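# Stack striped spool on green cube at center

## Task

Finish with the green cube sitting midway between the two arms and the striped spool upright on top of it with its green end facing up, and with neither hand touching either object.

## Robot and tools

Robot: two arms, left_arm and right_arm, each with a five-finger hand. left_arm holds a left hand and sits on the +y side; right_arm holds a right hand on the -y side. Calibrated base positions in the scene frame: left_arm (-0.008, +0.322, 0) m, right_arm (+0.037, -0.252, 0) m, each turned very slightly about z. The scene frame has its origin at table height midway between the nominal bases, +x out over the table, +z up. Arm names do not match image sides. A camera stand is fixed behind the arms.

Frames: reported hand poses, velocities, targets and wrist-camera poses are in each arm's own base frame. Fixed cameras and the table use the scene frame. Motion offsets use the axes of that arm's current Hand target. The hand point is a spot 0.05 m in front of the palm and 0.15 m out from the wrist face: +z runs along straight fingers, +y out of the palm, +x across the palm away from the thumb on the right hand (toward the thumb on the left hand). Straight fingertips extend 0.06-0.07 m past the point along +z and sit about 0.06 m behind it along -y. A wrist bracket on the little-finger side can strike objects.

The 28-number row (shared by execute_actions and move): one flat list covering both arms, all values in [-1, 1]. Numbers 1-14 are the left arm, 15-28 the right arm. For each arm: dx, dy, dz, rx, ry, rz, then little, ring, middle, index, thumb_bend, thumb_turn, force_limit, speed. The six pose numbers are an offset, not a pose: they are measured from the Hand target at the beginning of that action or move, along that target's own axes. 1.0 stands for 0.6 m of travel or 180 degrees; rx, ry, rz together form one rotation vector. Every row in an action refers to that same starting target, not to the row before, and repeating an offset in a later call moves the hand further. Six zeros re-request the current Hand target. Finger numbers are target positions: +1 straight/open, -1 curled. thumb_bend +1 straight, -1 fully bent; thumb_turn +1 beside the palm, -1 across in front of it (needed for gripping, objects about 0.035-0.065 m thick, handles down to about 0.025 m). force_limit maps -1..+1 to roughly 0..10 N at the fingertip (0..15 N for the two thumb motors); speed maps -1 (nearly still) up to full at +0.48 and above. For a soft grip close with speed -0.94 or lower. The hand has no 'no change' value: to leave a hand alone, resend the eight numbers of its last executed row; if none yet, send its hand_measured six values plus hand_force_limit and hand_speed. To grip harder, raise force_limit and send a target more closed than hand_measured; to loosen, send one more open.

execute_actions(actions, cameras): actions is a list of actions; each action is a list of up to 15 rows, one per 1/30 s step; a short list holds its last row to fill 15 steps. An empty actions list returns images of all cameras. cameras: list of names, ["all"], [] or null.

move(target, speed, blend, blocking, cameras): target is one row or up to 15 rows; every row's offsets count from the same starting Hand targets. Hand points travel in straight lines, finishing together, at least 0.5 s and at most 10 s. speed is m/s, 0.002 to 4.3, default 0.25 (turning up to twice that in rad/s), one value or one per target. blend (m) rounds corners between listed targets; 0 stops at each. blocking=false returns after about 0.5 s while motion continues. Moves do not avoid obstacles or the other arm; keep paths away from each arm's own base. Hand numbers change at the start for the first target and on arrival for later ones.

wait(seconds 0-10, cameras), stop(cameras) brakes a running move, zoom_image(camera, region [x0,y0,x1,y1] pixels, at most 504x504) enlarges part of the latest image, show_instructions() shows reference images, finished_scene(scene=1) ends the scene for good.

Cameras: cam_head_left, cam_head_right, cam_high, cam_low (896x504) and cam_left_wrist, cam_right_wrist (672x504, fisheye).

Results: end_effector_position (m) and end_effector_quat_wxyz in the base frame; Hand target is the last commanded pose after clipping, the origin of the next offset. hand_measured, hand_stopped_by (moving, target, force, stalled, fault) and hand_load_n (positive when pushed open; near 0 means grip lost) follow the six motor order. Joint velocities, torques and positions are also given. A move adds a 'move:' line: done, off_target, moving, held or fault, plus limits=paced (pose clipped) or limits=held.

Cautions: arms settle 1-3 cm (sometimes 5 cm) off target, mostly low, without any contact; send the missing distance again if needed. Orientation commands are clipped to 40 degrees from the current one per step. A blocked arm keeps pressing until commanded back past its hand point. Avoid dropping or tossing parts, releasing moving parts, fast impacts and large finger loads. Anything leaving the table fails the task. Any contact or squeeze between the two hands can end the scene. Objects may be nudged occasionally. Long holding or stretched reach heats motors: a MOTOR HOT line appears at 85 °C, and at 100 °C the arm drops for 30-60 s. Thinking time lets the scene keep running.

Each tool is called by a JSON object that holds its "name" and its "arguments", one argument or row to a line.

Reference images:

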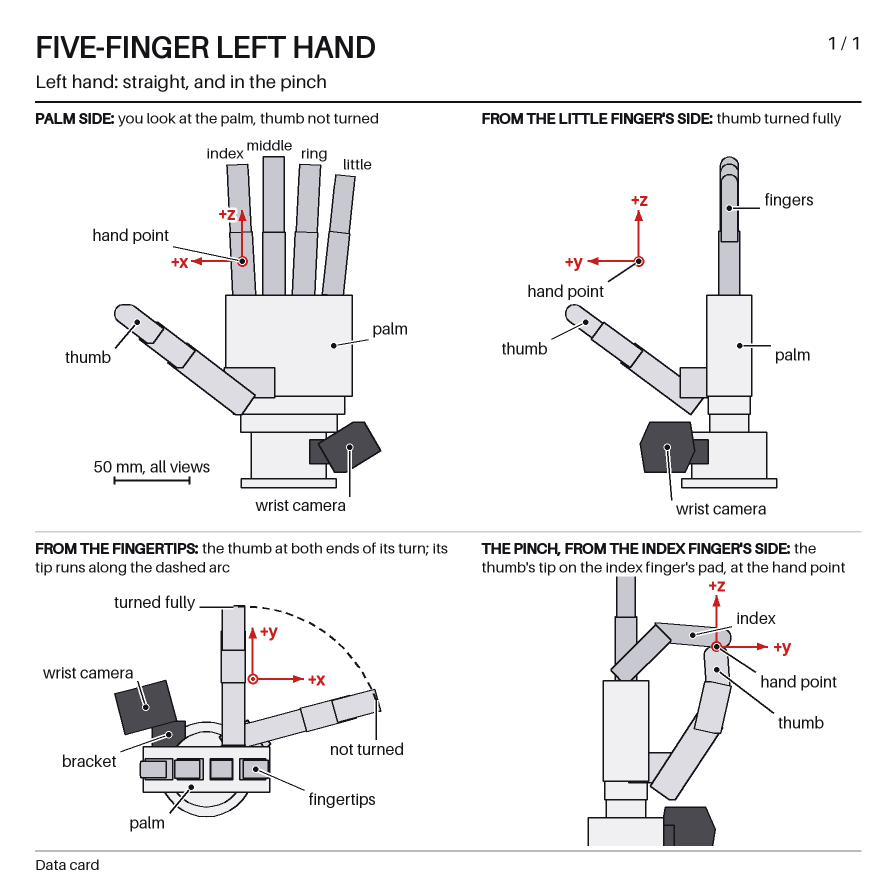

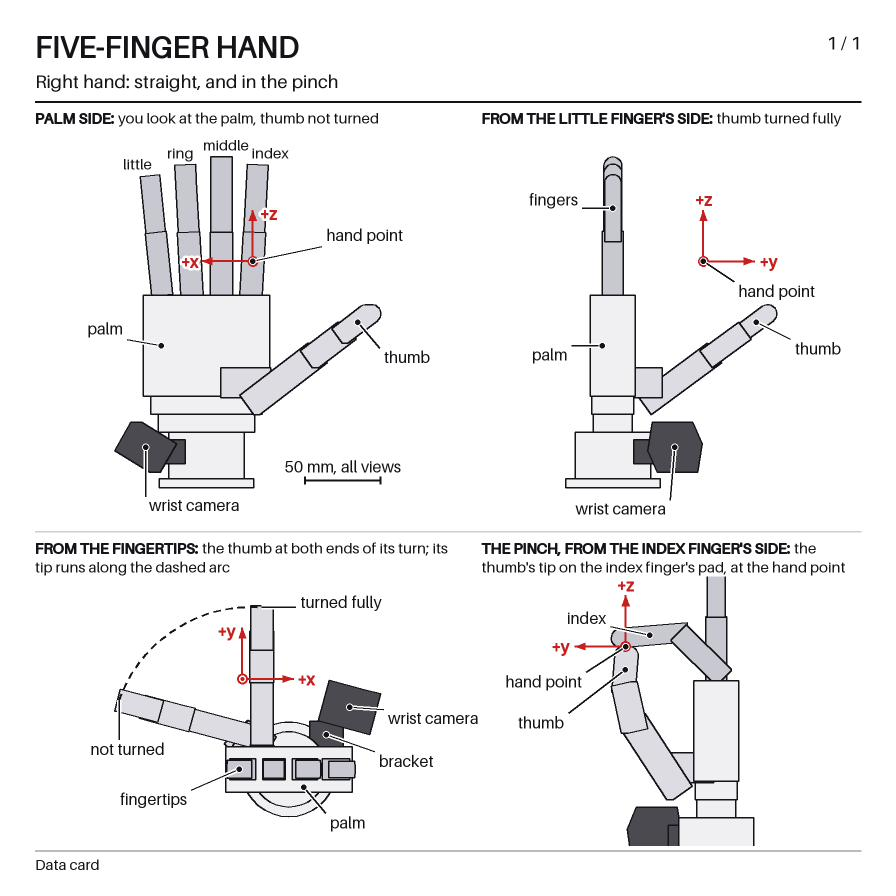

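## Session

{"name": "execute_actions", "arguments": {
  "actions": []
}}

Scene clock: 0.00 s.
left_arm: end_effector_position=(+0.5741, +0.1997, +0.2555) hand_measured=(+1.000, +1.000, +1.000, +1.000, +1.000, +1.000) hand_load_n=(+0.0, +0.0, +0.0, +0.0, +0.0, +0.0) hand_stopped_by=(target, target, target, target, target, target) hand_force_limit=0.00 hand_speed=-0.80 end_effector_quat_wxyz=(-0.412, +0.735, -0.223, +0.491) | right_arm: end_effector_position=(+0.3533, -0.3161, +0.3152) hand_measured=(+1.000, +1.000, +1.000, +1.000, +1.000, +1.000) hand_load_n=(+0.0, +0.0, +0.0, +0.0, +0.0, +0.0) hand_stopped_by=(target, target, target, target, target, target) hand_force_limit=0.00 hand_speed=-0.80 end_effector_quat_wxyz=(-0.189, +0.682, -0.103, +0.699)
Joint positions: left_arm=[0.444 1.365 0.879 0.306 0.04 -0.571] | right_arm=[-1.092 1.095 0.69 0.544 -1.203 -1.026]
Joint velocities: within noise
Joint torques (N m): no reading
Heat: left arm: hottest elbow 32 °C; right arm: hottest waist 32 °C.
Hand target: left_arm +0.5798, +0.2024, +0.2653; -0.417, +0.729, -0.221, +0.496 | right_arm +0.3553, -0.3200, +0.3244; -0.185, +0.680, -0.097, +0.703

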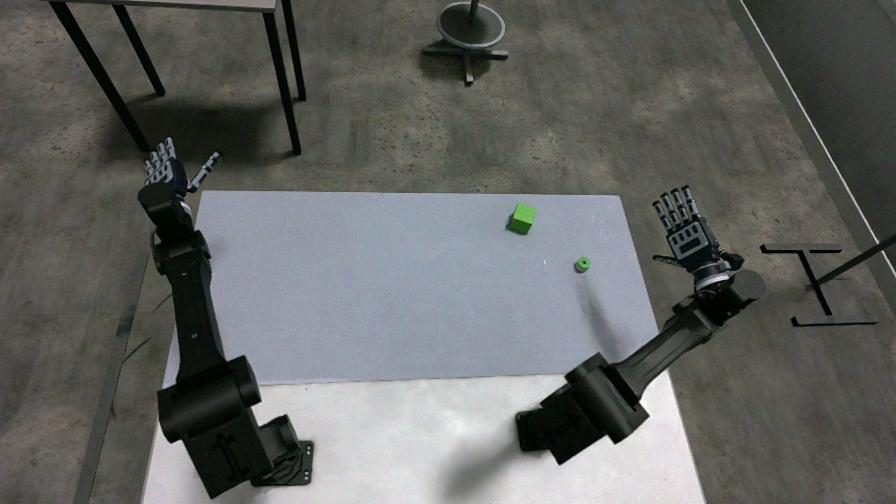

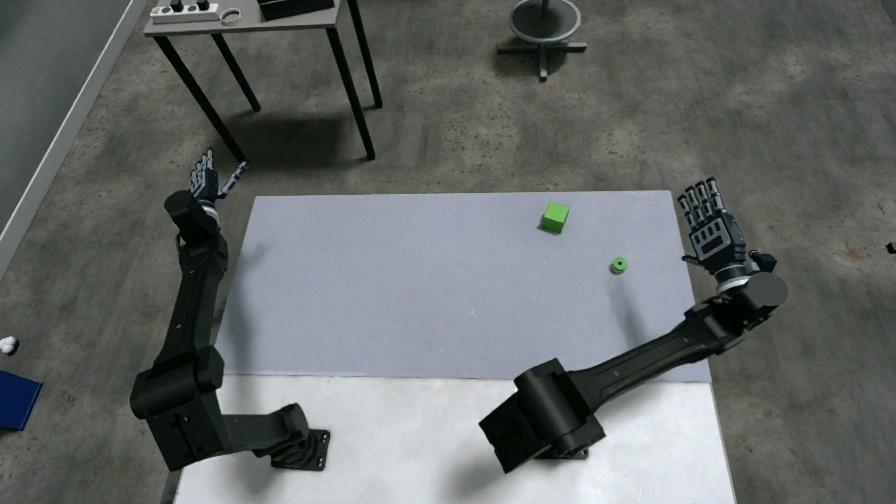

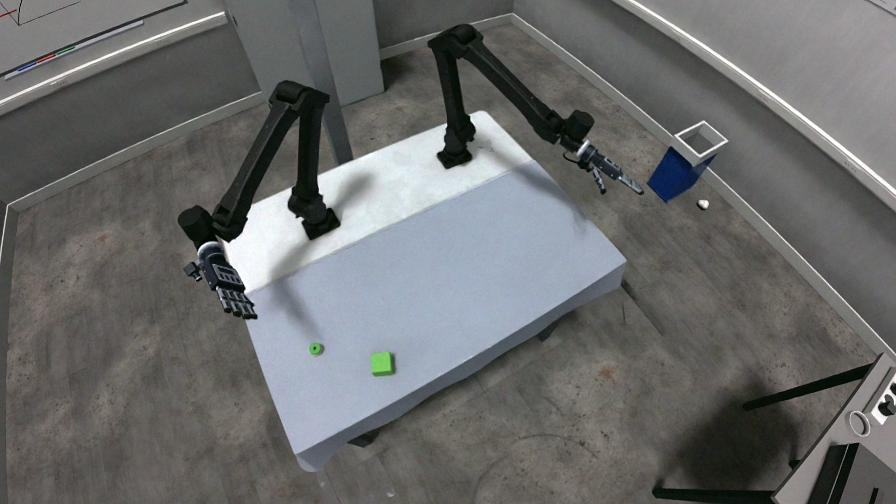

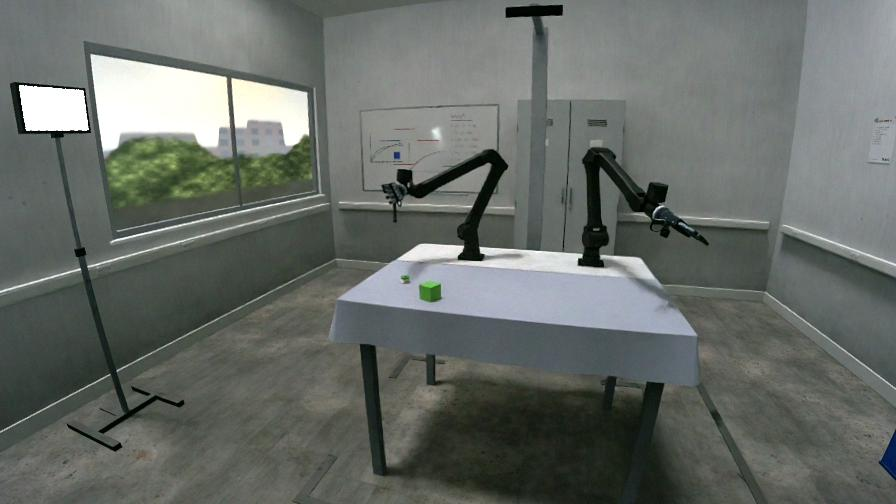

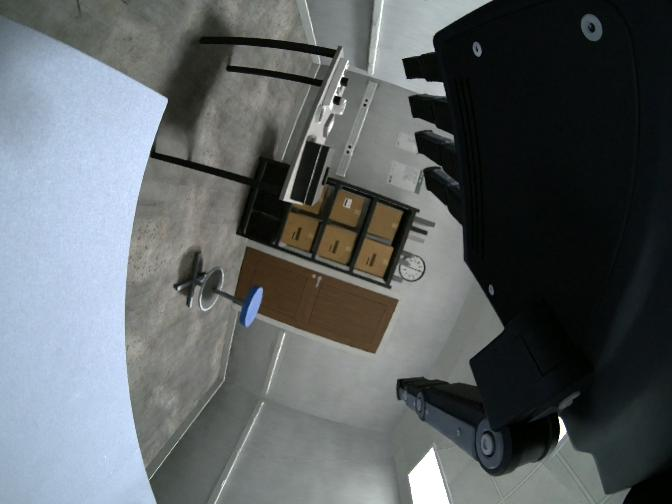

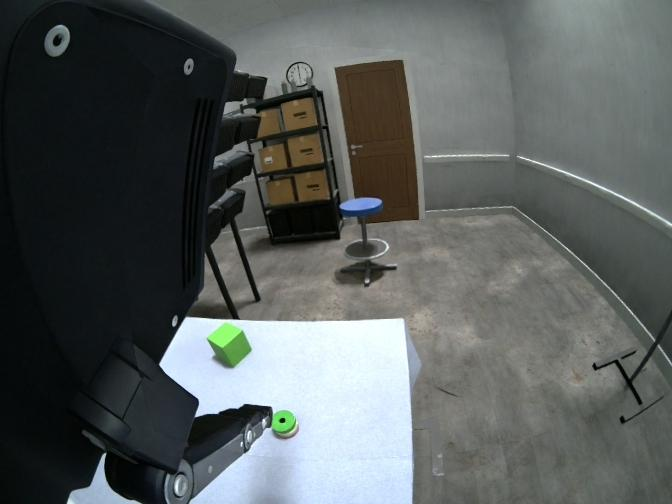

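{"name": "zoom_image", "arguments": {
  "camera": "cam_head_left",
  "region": [480, 180, 640, 300]
}}

{"name": "zoom_image", "arguments": {
  "camera": "cam_head_right",
  "region": [520, 180, 680, 300]
}}

{"name": "zoom_image", "arguments": {
  "camera": "cam_low",
  "region": [380, 260, 460, 320]
}}

{"name": "zoom_image", "arguments": {
  "camera": "cam_high",
  "region": [290, 320, 410, 400]
}}

Scaled by 3.150 from the camera's 896x504 image, which has a finer 1280x720 frame.

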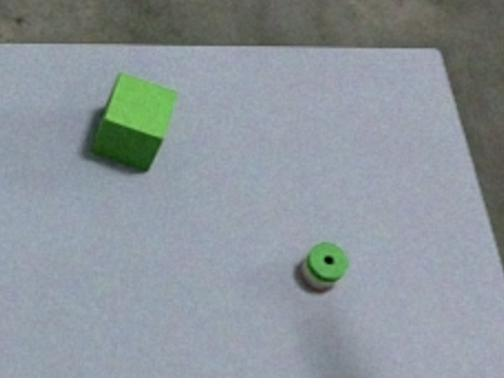

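Scaled by 3.150 from the camera's 896x504 image, which has a finer 1280x720 frame.

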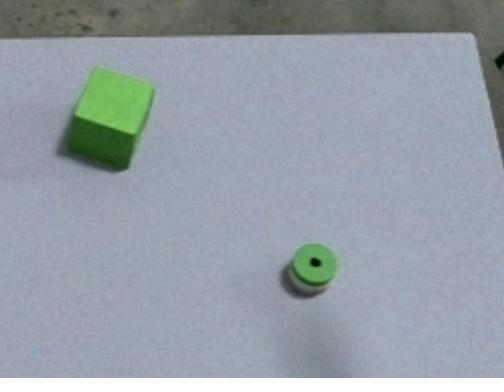

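Scaled by 6.300 from the camera's 896x504 image, which has a finer 1280x720 frame.

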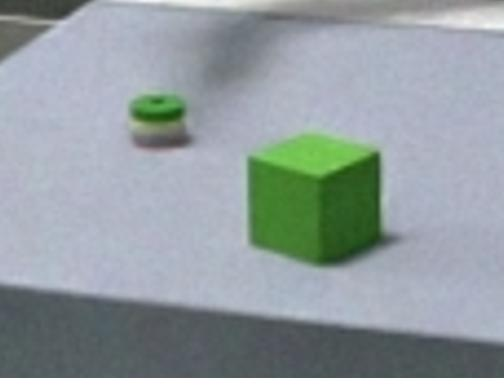

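Scaled by 4.200 from the camera's 896x504 image, which has a finer 1280x720 frame.

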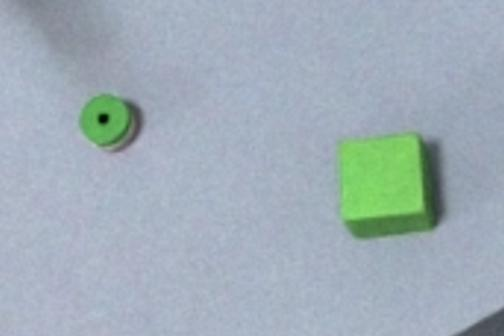

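{"name": "move", "arguments": {
  "target": [0,0,0,0,0,0,1,1,1,1,1,1,0,-0.8,-0.3875,-0.3235,0.4192,-0.2697,0.0363,0.3946,0.5,0.5,0.5,0.5,1,-1,0,0.2],
  "speed": 0.3,
  "cameras": ["all"]
}}

Scene clock: 98.73 s.
left_arm: end_effector_position=(+0.5741, +0.1997, +0.2555) hand_measured=(+1.000, +1.000, +1.000, +1.000, +1.000, +1.000) hand_load_n=(+0.0, +0.0, +0.0, -0.5, +0.5, -0.5) hand_stopped_by=(target, target, target, target, target, target) hand_force_limit=0.00 hand_speed=-0.80 end_effector_quat_wxyz=(-0.412, +0.735, -0.223, +0.491) | right_arm: end_effector_position=(+0.5661, -0.0261, +0.1926) hand_measured=(+0.500, +0.500, +0.500, +0.500, +1.000, -1.000) hand_load_n=(+0.0, +0.0, +0.0, +0.0, +0.0, +0.0) hand_stopped_by=(target, target, target, target, target, target) hand_force_limit=0.00 hand_speed=0.20 end_effector_quat_wxyz=(+0.261, -0.479, +0.733, -0.408)
Joint positions: left_arm=[0.444 1.365 0.879 0.306 0.04 -0.571] | right_arm=[0.003 1.366 1.031 -0.268 0.357 0.227]
Joint torques (N m): left_arm=[1.14 -10.7 10.19 2.28 -0.04 -0.06] | right_arm=[0.32 -8.18 15.8 1.78 0.29 0.06]
Heat: left arm: hottest elbow 44 °C; right arm: hottest elbow 36 °C.
Hand target: left_arm +0.5798, +0.2024, +0.2653; -0.417, +0.729, -0.221, +0.496 | right_arm +0.5816, -0.0227, +0.1999; +0.264, -0.476, +0.733, -0.407
Off the commanded pose: left_arm 0.012 m, 1 deg | right_arm 0.017 m, 0 deg.
move: off_target (left_arm, right_arm)
camera_calibration:
cam_right_wrist: T_world_to_cam=[[-0.593312, -0.065308, -0.802319, 0.487605], [-0.175151, 0.983297, 0.0494841, 0.118444], [0.785686, 0.169886, -0.594841, -0.216754], [0, 0, 0, 1]] pos_world=[0.480348, -0.047798, 0.25642]

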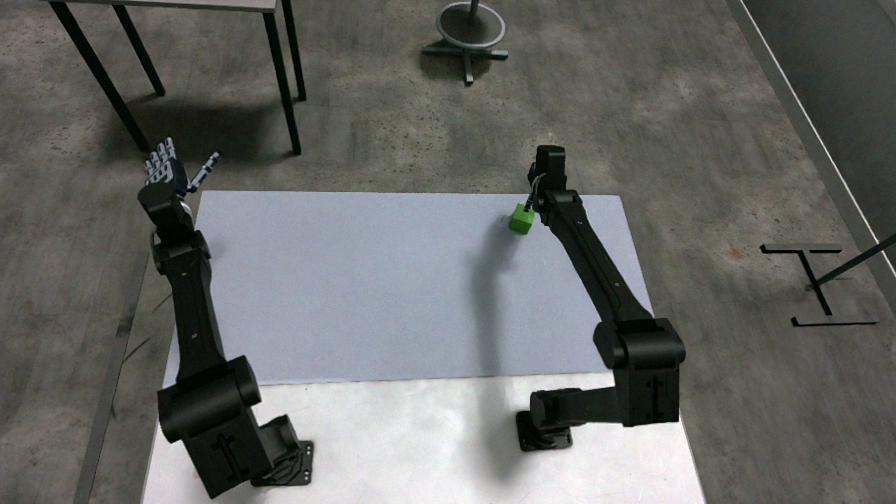

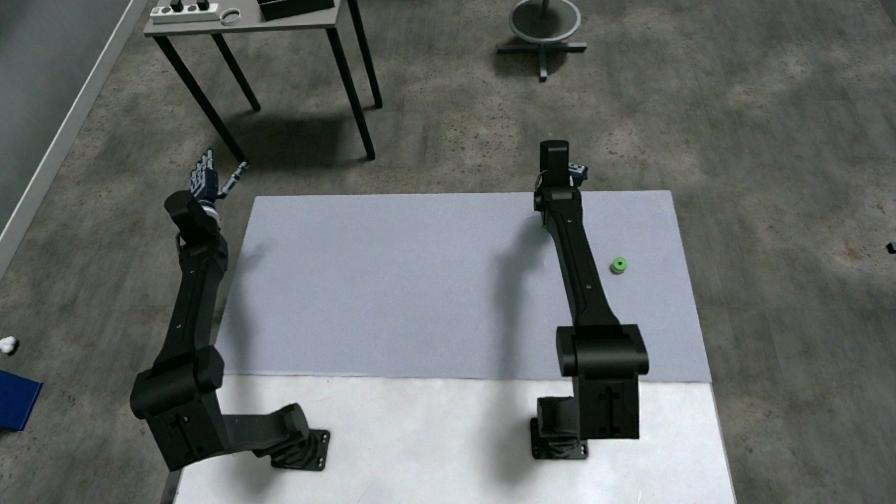

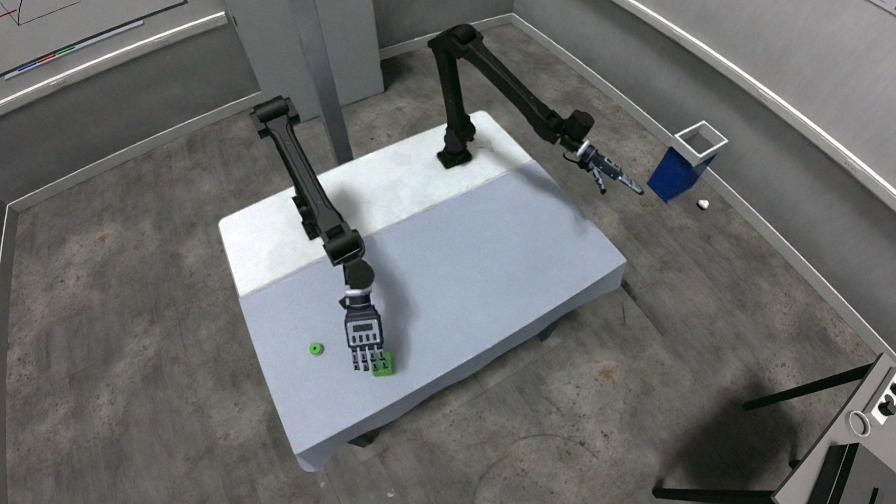

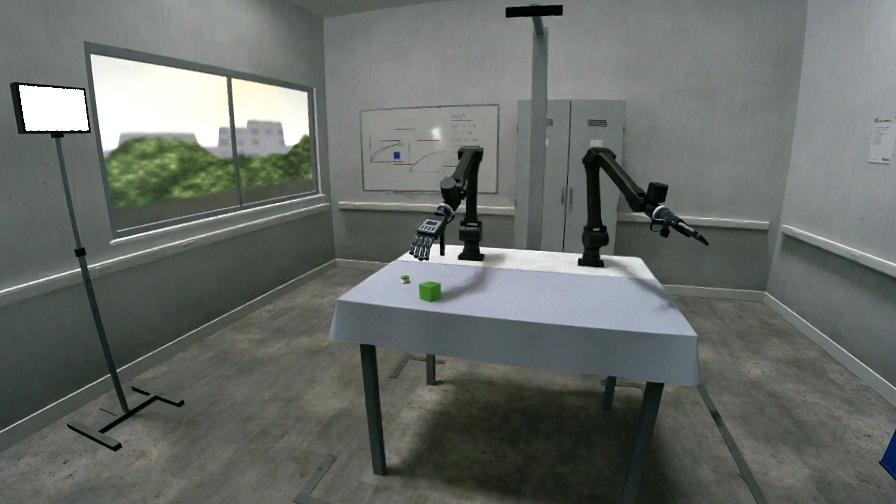

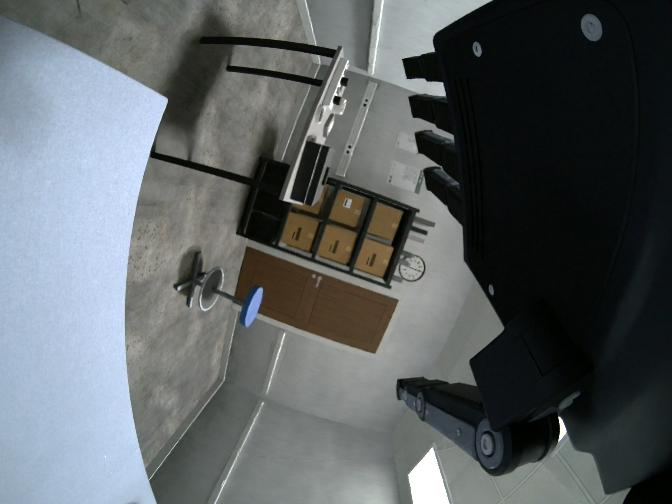

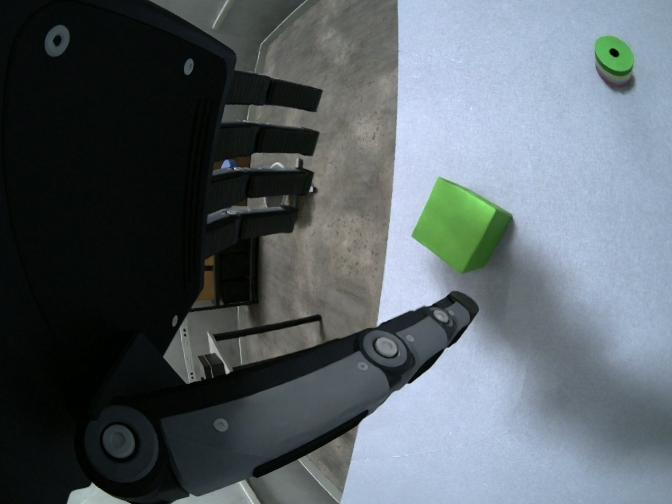

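{"name": "zoom_image", "arguments": {
  "camera": "cam_right_wrist",
  "region": [380, 20, 660, 340]
}}

Scaled by 1.575 from the camera's 672x504 image, which has a finer 960x720 frame.

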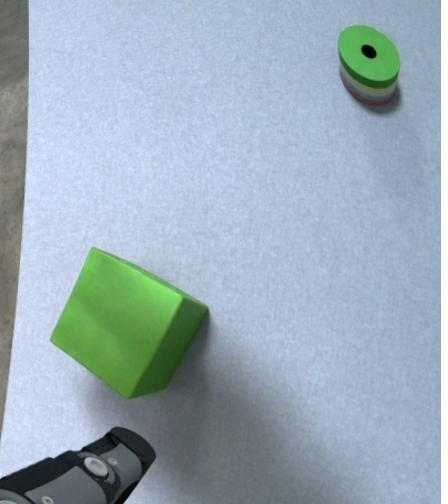

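{"name": "move", "arguments": {
  "target": [0,0,0,0,0,0,1,1,1,1,1,1,0,-0.8,-0.0013,0.0812,0.0992,0,0,0,0.5,0.5,0.5,0.5,1,-1,0,0.2],
  "speed": 0.15,
  "cameras": ["cam_right_wrist","cam_high","cam_low"]
}}

{"name": "zoom_image", "arguments": {
  "camera": "cam_right_wrist",
  "region": [200, 20, 660, 400]
}}

Scene clock: 126.27 s.
left_arm: end_effector_position=(+0.5741, +0.1997, +0.2555) hand_measured=(+1.000, +1.000, +1.000, +1.000, +1.000, +1.000) hand_load_n=(+0.0, +0.0, +0.5, +0.0, +0.0, +0.0) hand_stopped_by=(target, target, target, target, target, target) hand_force_limit=0.00 hand_speed=-0.80 end_effector_quat_wxyz=(-0.412, +0.735, -0.223, +0.491) | right_arm: end_effector_position=(+0.6003, -0.0261, +0.1398) hand_measured=(+0.500, +0.500, +0.500, +0.500, +1.000, -1.000) hand_load_n=(+0.0, +0.0, +0.0, -0.5, +0.0, +0.0) hand_stopped_by=(target, target, target, target, target, target) hand_force_limit=0.00 hand_speed=0.20 end_effector_quat_wxyz=(+0.269, -0.477, +0.731, -0.408)
Joint positions: left_arm=[0.444 1.365 0.879 0.306 0.04 -0.571] | right_arm=[-0.001 1.508 1.02 -0.102 0.346 0.227]
Joint torques (N m): left_arm=[0.97 -10.52 10.14 2.3 -0.04 -0.05] | right_arm=[-1.03 -9.64 10.78 3.4 0.08 -0.05]
Heat: left arm: hottest elbow 45 °C; right arm: hottest elbow 43 °C.
Hand target: left_arm +0.5798, +0.2024, +0.2653; -0.417, +0.729, -0.221, +0.496 | right_arm +0.6044, -0.0322, +0.1271; +0.264, -0.476, +0.733, -0.407
Off the commanded pose: left_arm 0.012 m, 1 deg | right_arm 0.015 m, 1 deg.
move: off_target (left_arm, right_arm)
camera_calibration:
cam_right_wrist: T_world_to_cam=[[-0.581149, -0.0630409, -0.811352, 0.459489], [-0.180998, 0.982036, 0.053341, 0.129982], [0.793414, 0.177852, -0.582119, -0.281198], [0, 0, 0, 1]] pos_world=[0.513664, -0.0486686, 0.202183]
Images, in order (width x height): cam_high 896x504, cam_low 896x504, cam_right_wrist 672x504.

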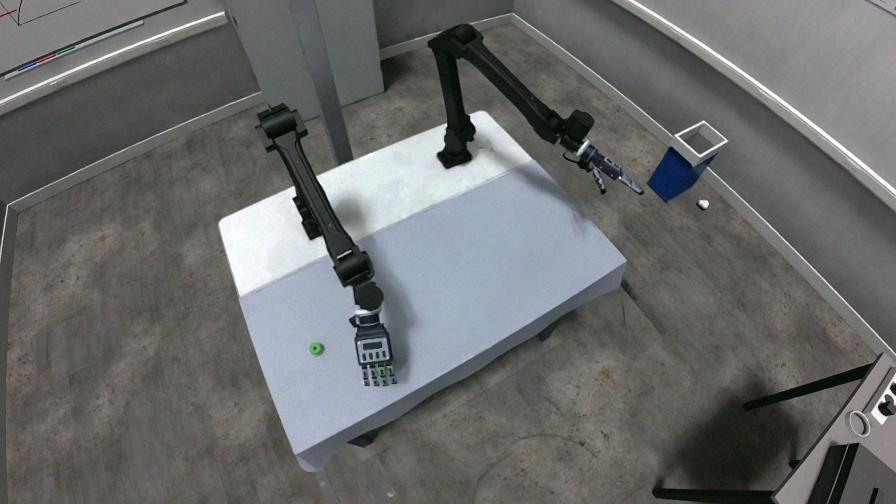

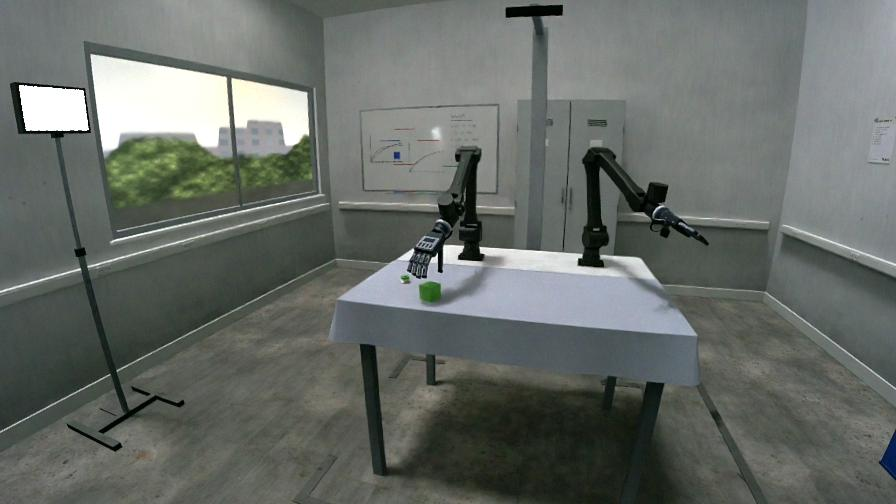

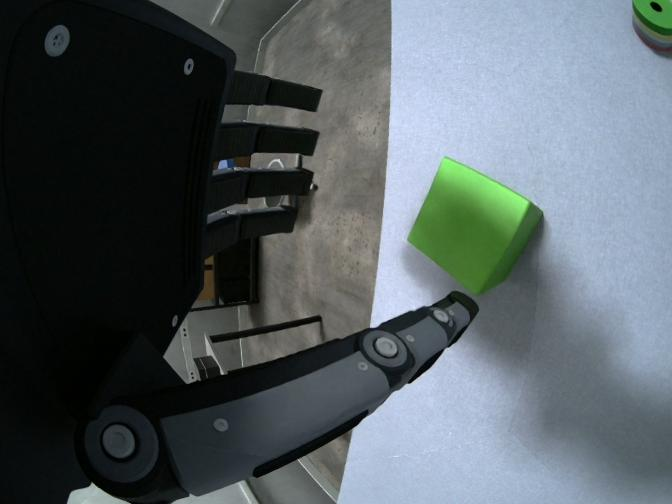

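Scaled by 1.096 from the camera's 672x504 image, which has a finer 960x720 frame.

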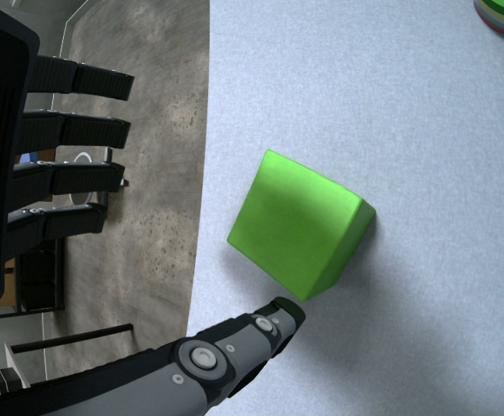

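{"name": "move", "arguments": {
  "target": [0,0,0,0,0,0,1,1,1,1,1,1,0,-0.8,0.0218,0.0960,0.0410,0,0,0,0.5,0.5,0.5,0.5,1,-1,0,0.2],
  "speed": 0.12,
  "cameras": ["cam_right_wrist","cam_low"]
}}

{"name": "zoom_image", "arguments": {
  "camera": "cam_right_wrist",
  "region": [200, 20, 660, 400]
}}

{"name": "zoom_image", "arguments": {
  "camera": "cam_low",
  "region": [360, 220, 500, 320]
}}

Scene clock: 146.03 s.
left_arm: end_effector_position=(+0.5741, +0.1997, +0.2555) hand_measured=(+1.000, +1.000, +1.000, +1.000, +1.000, +1.000) hand_load_n=(+0.0, +0.0, +0.0, +0.0, +0.0, +0.0) hand_stopped_by=(target, target, target, target, target, target) hand_force_limit=0.00 hand_speed=-0.80 end_effector_quat_wxyz=(-0.412, +0.735, -0.223, +0.491) | right_arm: end_effector_position=(+0.5886, -0.0339, +0.0785) hand_measured=(+0.500, +0.500, +0.500, +0.500, +1.000, -1.000) hand_load_n=(+0.0, +0.0, +0.0, +0.0, +0.0, +0.0) hand_stopped_by=(target, target, target, target, target, target) hand_force_limit=0.00 hand_speed=0.20 end_effector_quat_wxyz=(+0.270, -0.474, +0.732, -0.407)
Joint positions: left_arm=[0.444 1.365 0.879 0.306 0.04 -0.571] | right_arm=[-0.019 1.575 0.906 0.085 0.331 0.223]
Joint torques (N m): left_arm=[0.79 -10.29 10.19 2.39 -0.03 -0.06] | right_arm=[-0.97 -9.64 9.59 3.4 0.07 -0.09]
Heat: left arm: hottest elbow 46 °C; right arm: hottest elbow 40 °C.
Hand target: left_arm +0.5798, +0.2024, +0.2653; -0.417, +0.729, -0.221, +0.496 | right_arm +0.5901, -0.0401, +0.0651; +0.264, -0.476, +0.734, -0.407
Off the commanded pose: left_arm 0.012 m, 1 deg | right_arm 0.015 m, 1 deg.
move: off_target (left_arm, right_arm)
camera_calibration:
cam_right_wrist: T_world_to_cam=[[-0.578706, -0.0571272, -0.813533, 0.401471], [-0.177837, 0.982377, 0.0575204, 0.136611], [0.79591, 0.177963, -0.578667, -0.307872], [0, 0, 0, 1]] pos_world=[0.501667, -0.0564785, 0.140597]
Images, in order (width x height): cam_low 896x504, cam_right_wrist 672x504.

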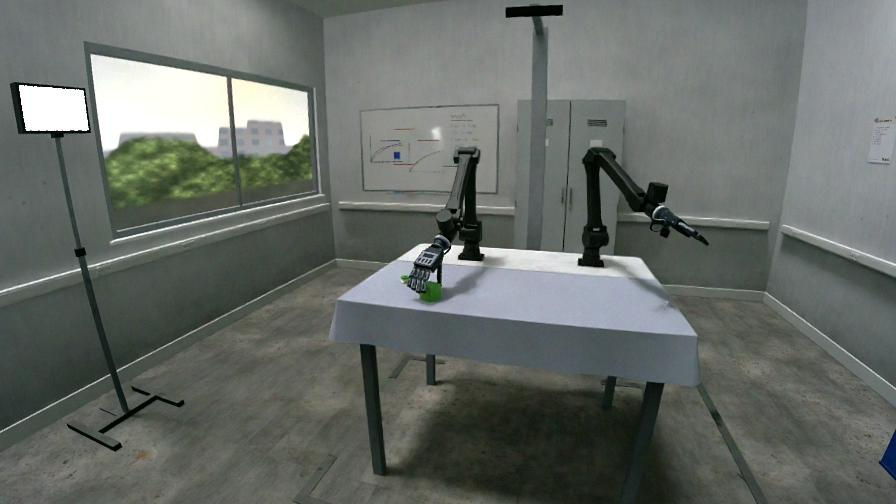

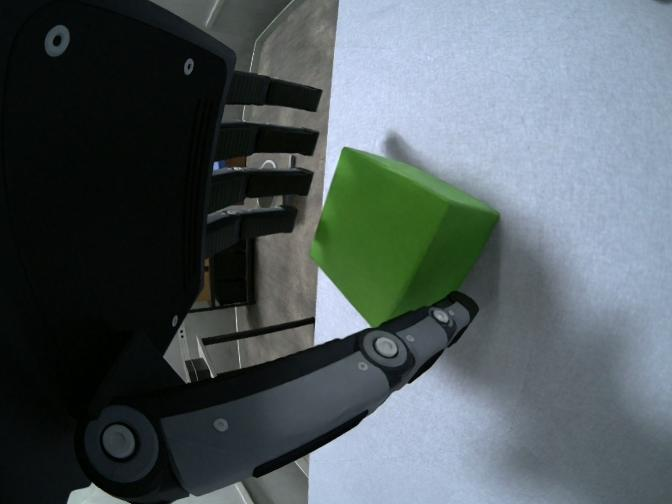

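Scaled by 1.096 from the camera's 672x504 image, which has a finer 960x720 frame.

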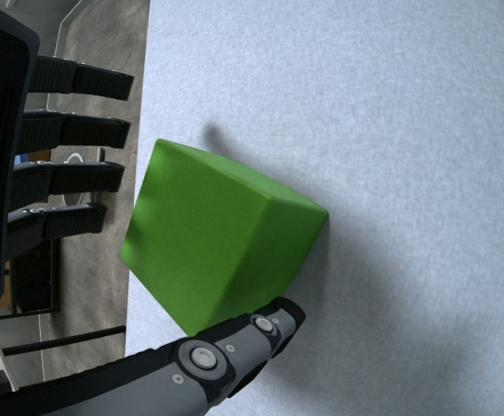

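Scaled by 3.600 from the camera's 896x504 image, which has a finer 1280x720 frame.

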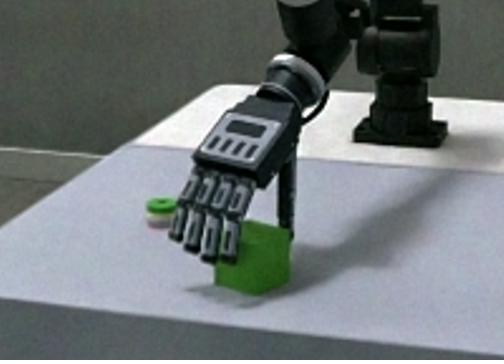

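{"name": "move", "arguments": {
  "target": [0,0,0,0,0,0,1,1,1,1,1,1,0,-0.8,0.005,0.0275,0.0142,0,0,0,0.5,0.5,0.5,0.5,1,-1,0,0.2],
  "speed": 0.08,
  "cameras": ["cam_right_wrist","cam_low"]
}}

{"name": "zoom_image", "arguments": {
  "camera": "cam_low",
  "region": [380, 240, 480, 320]
}}

Scene clock: 161.67 s.
left_arm: end_effector_position=(+0.5741, +0.1997, +0.2555) hand_measured=(+1.000, +1.000, +1.000, +1.000, +1.000, +1.000) hand_load_n=(+0.0, +0.0, +0.0, -0.5, +0.0, +0.0) hand_stopped_by=(target, target, target, target, target, target) hand_force_limit=0.00 hand_speed=-0.80 end_effector_quat_wxyz=(-0.412, +0.735, -0.223, +0.491) | right_arm: end_effector_position=(+0.5876, -0.0359, +0.0623) hand_measured=(+0.500, +0.500, +0.500, +0.500, +1.000, -1.000) hand_load_n=(+0.0, +0.0, +0.0, +0.0, +0.0, +0.0) hand_stopped_by=(target, target, target, target, target, target) hand_force_limit=0.00 hand_speed=0.20 end_effector_quat_wxyz=(+0.272, -0.474, +0.731, -0.408)
Joint positions: left_arm=[0.444 1.365 0.879 0.306 0.04 -0.571] | right_arm=[-0.024 1.604 0.883 0.141 0.327 0.22]
Joint torques (N m): left_arm=[0.91 -10.64 10.07 2.33 -0.03 -0.04] | right_arm=[-0.97 -9.58 9.05 3.38 0.06 -0.1]
Heat: left arm: hottest elbow 46 °C; right arm: hottest elbow 38 °C.
Hand target: left_arm +0.5798, +0.2024, +0.2653; -0.417, +0.729, -0.221, +0.496 | right_arm +0.5875, -0.0423, +0.0466; +0.264, -0.476, +0.733, -0.407
Off the commanded pose: left_arm 0.012 m, 1 deg | right_arm 0.017 m, 1 deg.
move: off_target (left_arm, right_arm)
camera_calibration:
cam_right_wrist: T_world_to_cam=[[-0.575131, -0.0575596, -0.816034, 0.385672], [-0.178583, 0.982297, 0.0565762, 0.139801], [0.798331, 0.178268, -0.575229, -0.31778], [0, 0, 0, 1]] pos_world=[0.500471, -0.0584765, 0.124016]
Images, in order (width x height): cam_low 896x504, cam_right_wrist 672x504.

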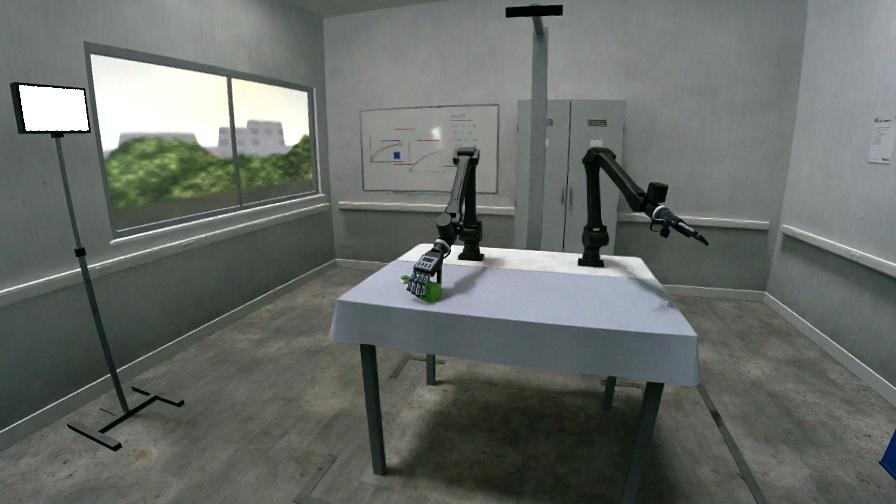

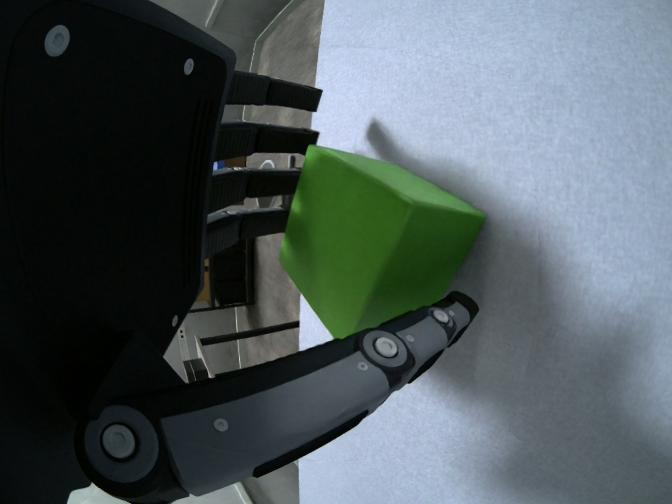

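Scaled by 5.040 from the camera's 896x504 image, which has a finer 1280x720 frame.

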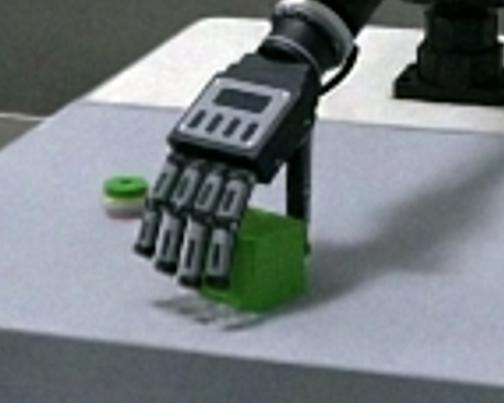

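{"name": "move", "arguments": {
  "target": [0,0,0,0,0,0,1,1,1,1,1,1,0,-0.8,0,0,0,0,0,0,0.5,0.5,-0.1,-0.1,0.5,-1,-0.4,-0.85],
  "speed": 0.08,
  "cameras": ["cam_right_wrist","cam_low"]
}}

{"name": "zoom_image", "arguments": {
  "camera": "cam_low",
  "region": [380, 240, 480, 320]
}}

Scene clock: 169.30 s.
left_arm: end_effector_position=(+0.5741, +0.1997, +0.2555) hand_measured=(+1.000, +1.000, +1.000, +1.000, +1.000, +1.000) hand_load_n=(+0.0, +0.0, +0.0, +0.0, +0.0, +0.0) hand_stopped_by=(target, target, target, target, target, target) hand_force_limit=0.00 hand_speed=-0.80 end_effector_quat_wxyz=(-0.412, +0.735, -0.223, +0.491) | right_arm: end_effector_position=(+0.5877, -0.0358, +0.0622) hand_measured=(+0.500, +0.500, +0.100, +0.086, +0.798, -1.000) hand_load_n=(+0.0, +0.0, +3.5, +6.0, +10.0, -1.0) hand_stopped_by=(target, target, force, force, force, target) hand_force_limit=-0.40 hand_speed=-0.85 end_effector_quat_wxyz=(+0.272, -0.474, +0.731, -0.408)
Joint positions: left_arm=[0.444 1.365 0.879 0.306 0.04 -0.571] | right_arm=[-0.024 1.604 0.883 0.142 0.326 0.219]
Joint torques (N m): left_arm=[0.85 -10.29 10.21 2.33 -0.02 -0.06] | right_arm=[-1.08 -9.64 9.05 3.41 0.1 -0.1]
Heat: left arm: hottest elbow 47 °C; right arm: hottest elbow 37 °C.
Hand target: left_arm +0.5798, +0.2024, +0.2653; -0.417, +0.729, -0.221, +0.496 | right_arm +0.5876, -0.0422, +0.0467; +0.264, -0.476, +0.733, -0.407
Off the commanded pose: left_arm 0.012 m, 1 deg | right_arm 0.017 m, 1 deg.
move: off_target (left_arm, right_arm)
camera_calibration:
cam_right_wrist: T_world_to_cam=[[-0.574905, -0.0579089, -0.816169, 0.385532], [-0.179445, 0.982132, 0.0567155, 0.140225], [0.798301, 0.179063, -0.575023, -0.317882], [0, 0, 0, 1]] pos_world=[0.500572, -0.0584725, 0.123917]
Images, in order (width x height): cam_low 896x504, cam_right_wrist 672x504.

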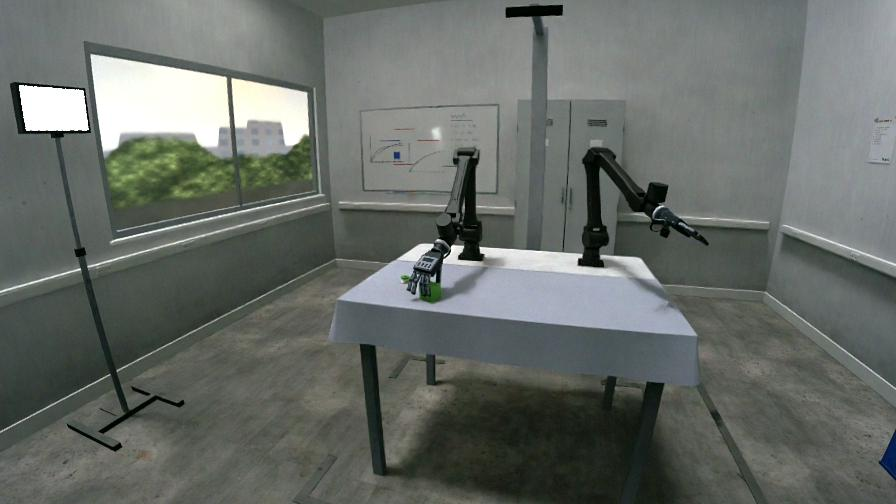

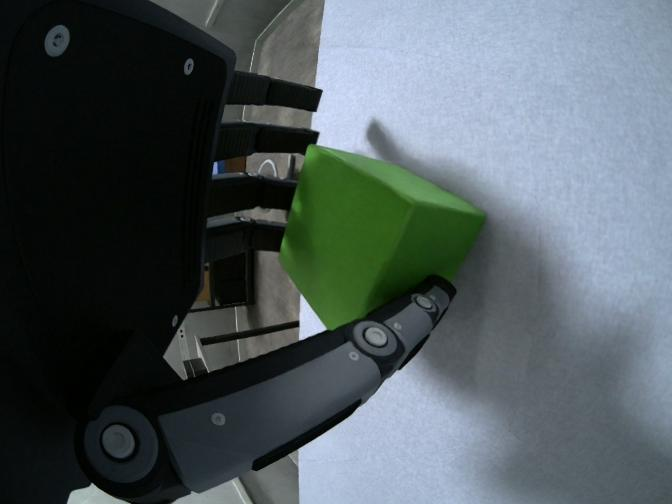

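Scaled by 5.040 from the camera's 896x504 image, which has a finer 1280x720 frame.

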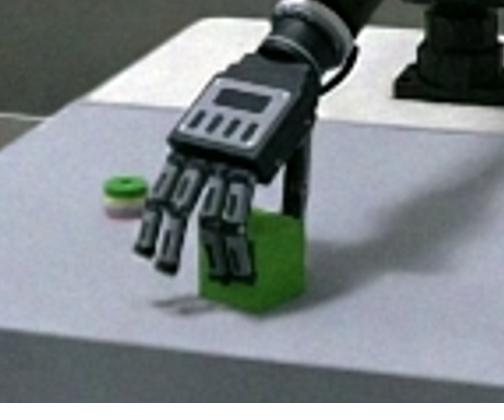

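{"name": "move", "arguments": {
  "target": [0,0,0,0,0,0,1,1,1,1,1,1,0,-0.8,0,-0.1413,-0.0883,0,0,0,0.5,0.5,-0.1,-0.1,0.5,-1,-0.4,-0.85],
  "speed": 0.12,
  "cameras": ["cam_right_wrist","cam_low"]
}}

Scene clock: 187.87 s.
left_arm: end_effector_position=(+0.5741, +0.1997, +0.2555) hand_measured=(+1.000, +1.000, +1.000, +1.000, +1.000, +1.000) hand_load_n=(+0.0, -0.5, -0.5, +0.0, +0.0, -0.5) hand_stopped_by=(target, target, target, target, target, target) hand_force_limit=0.00 hand_speed=-0.80 end_effector_quat_wxyz=(-0.412, +0.735, -0.223, +0.491) | right_arm: end_effector_position=(+0.5711, -0.0354, +0.1177) hand_measured=(+0.500, +0.500, +0.100, +0.086, +0.798, -1.000) hand_load_n=(+0.0, +0.0, +3.5, +5.5, +10.0, -1.0) hand_stopped_by=(target, target, force, force, force, target) hand_force_limit=-0.40 hand_speed=-0.85 end_effector_quat_wxyz=(+0.249, -0.487, +0.739, -0.393)
Joint positions: left_arm=[0.444 1.365 0.879 0.306 0.04 -0.571] | right_arm=[-0.024 1.479 0.953 -0.115 0.326 0.218]
Joint velocities: left_arm=[within noise] | right_arm=[-0.005 -0.015 -0.002 -0.002 -0.154 -0.139]
Joint torques (N m): left_arm=[1.55 -10.17 10.17 2.36 -0.03 -0.04] | right_arm=[-0.97 -11.75 14.8 1.94 0.13 -0.09]
Heat: left arm: hottest elbow 47 °C; right arm: hottest elbow 35 °C.
Hand target: left_arm +0.5798, +0.2024, +0.2653; -0.417, +0.729, -0.221, +0.496 | right_arm +0.5875, -0.0422, +0.1464; +0.264, -0.477, +0.734, -0.407
Off the commanded pose: left_arm 0.012 m, 1 deg | right_arm 0.034 m, 3 deg.
move: off_target (left_arm, right_arm)
camera_calibration:
cam_right_wrist: T_world_to_cam=[[-0.624847, -0.0582651, -0.77857, 0.44529], [-0.176381, 0.981966, 0.0680692, 0.130723], [0.760563, 0.179858, -0.623855, -0.245485], [0, 0, 0, 1]] pos_world=[0.488002, -0.0582685, 0.184645]
Images, in order (width x height): cam_low 896x504, cam_right_wrist 672x504.

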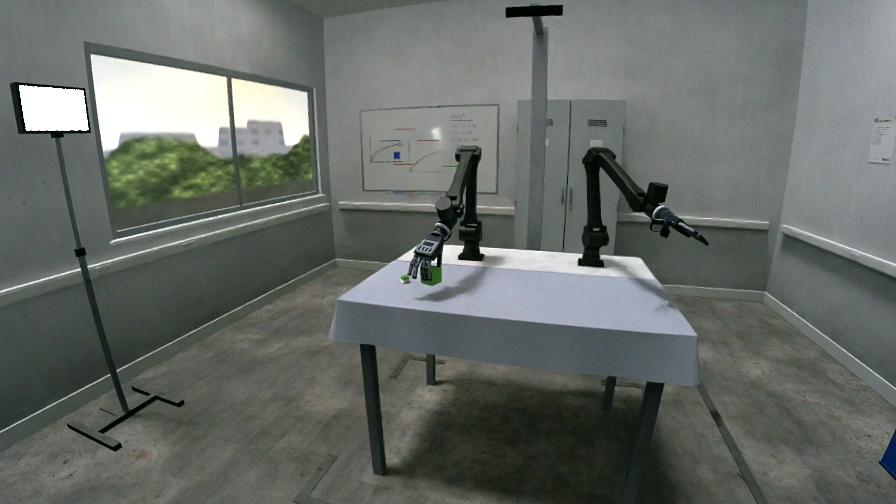

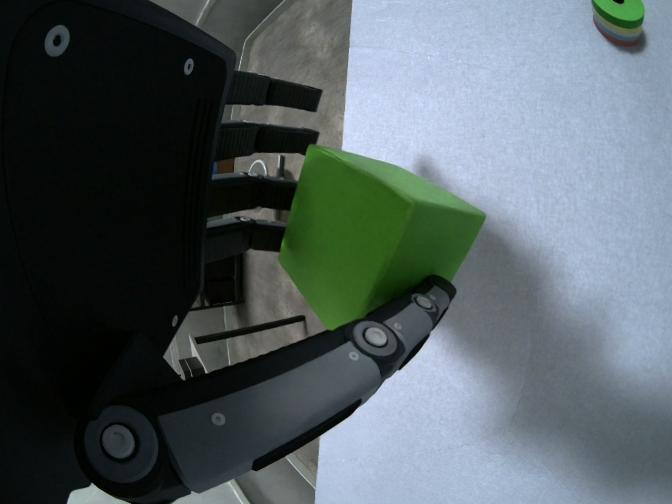

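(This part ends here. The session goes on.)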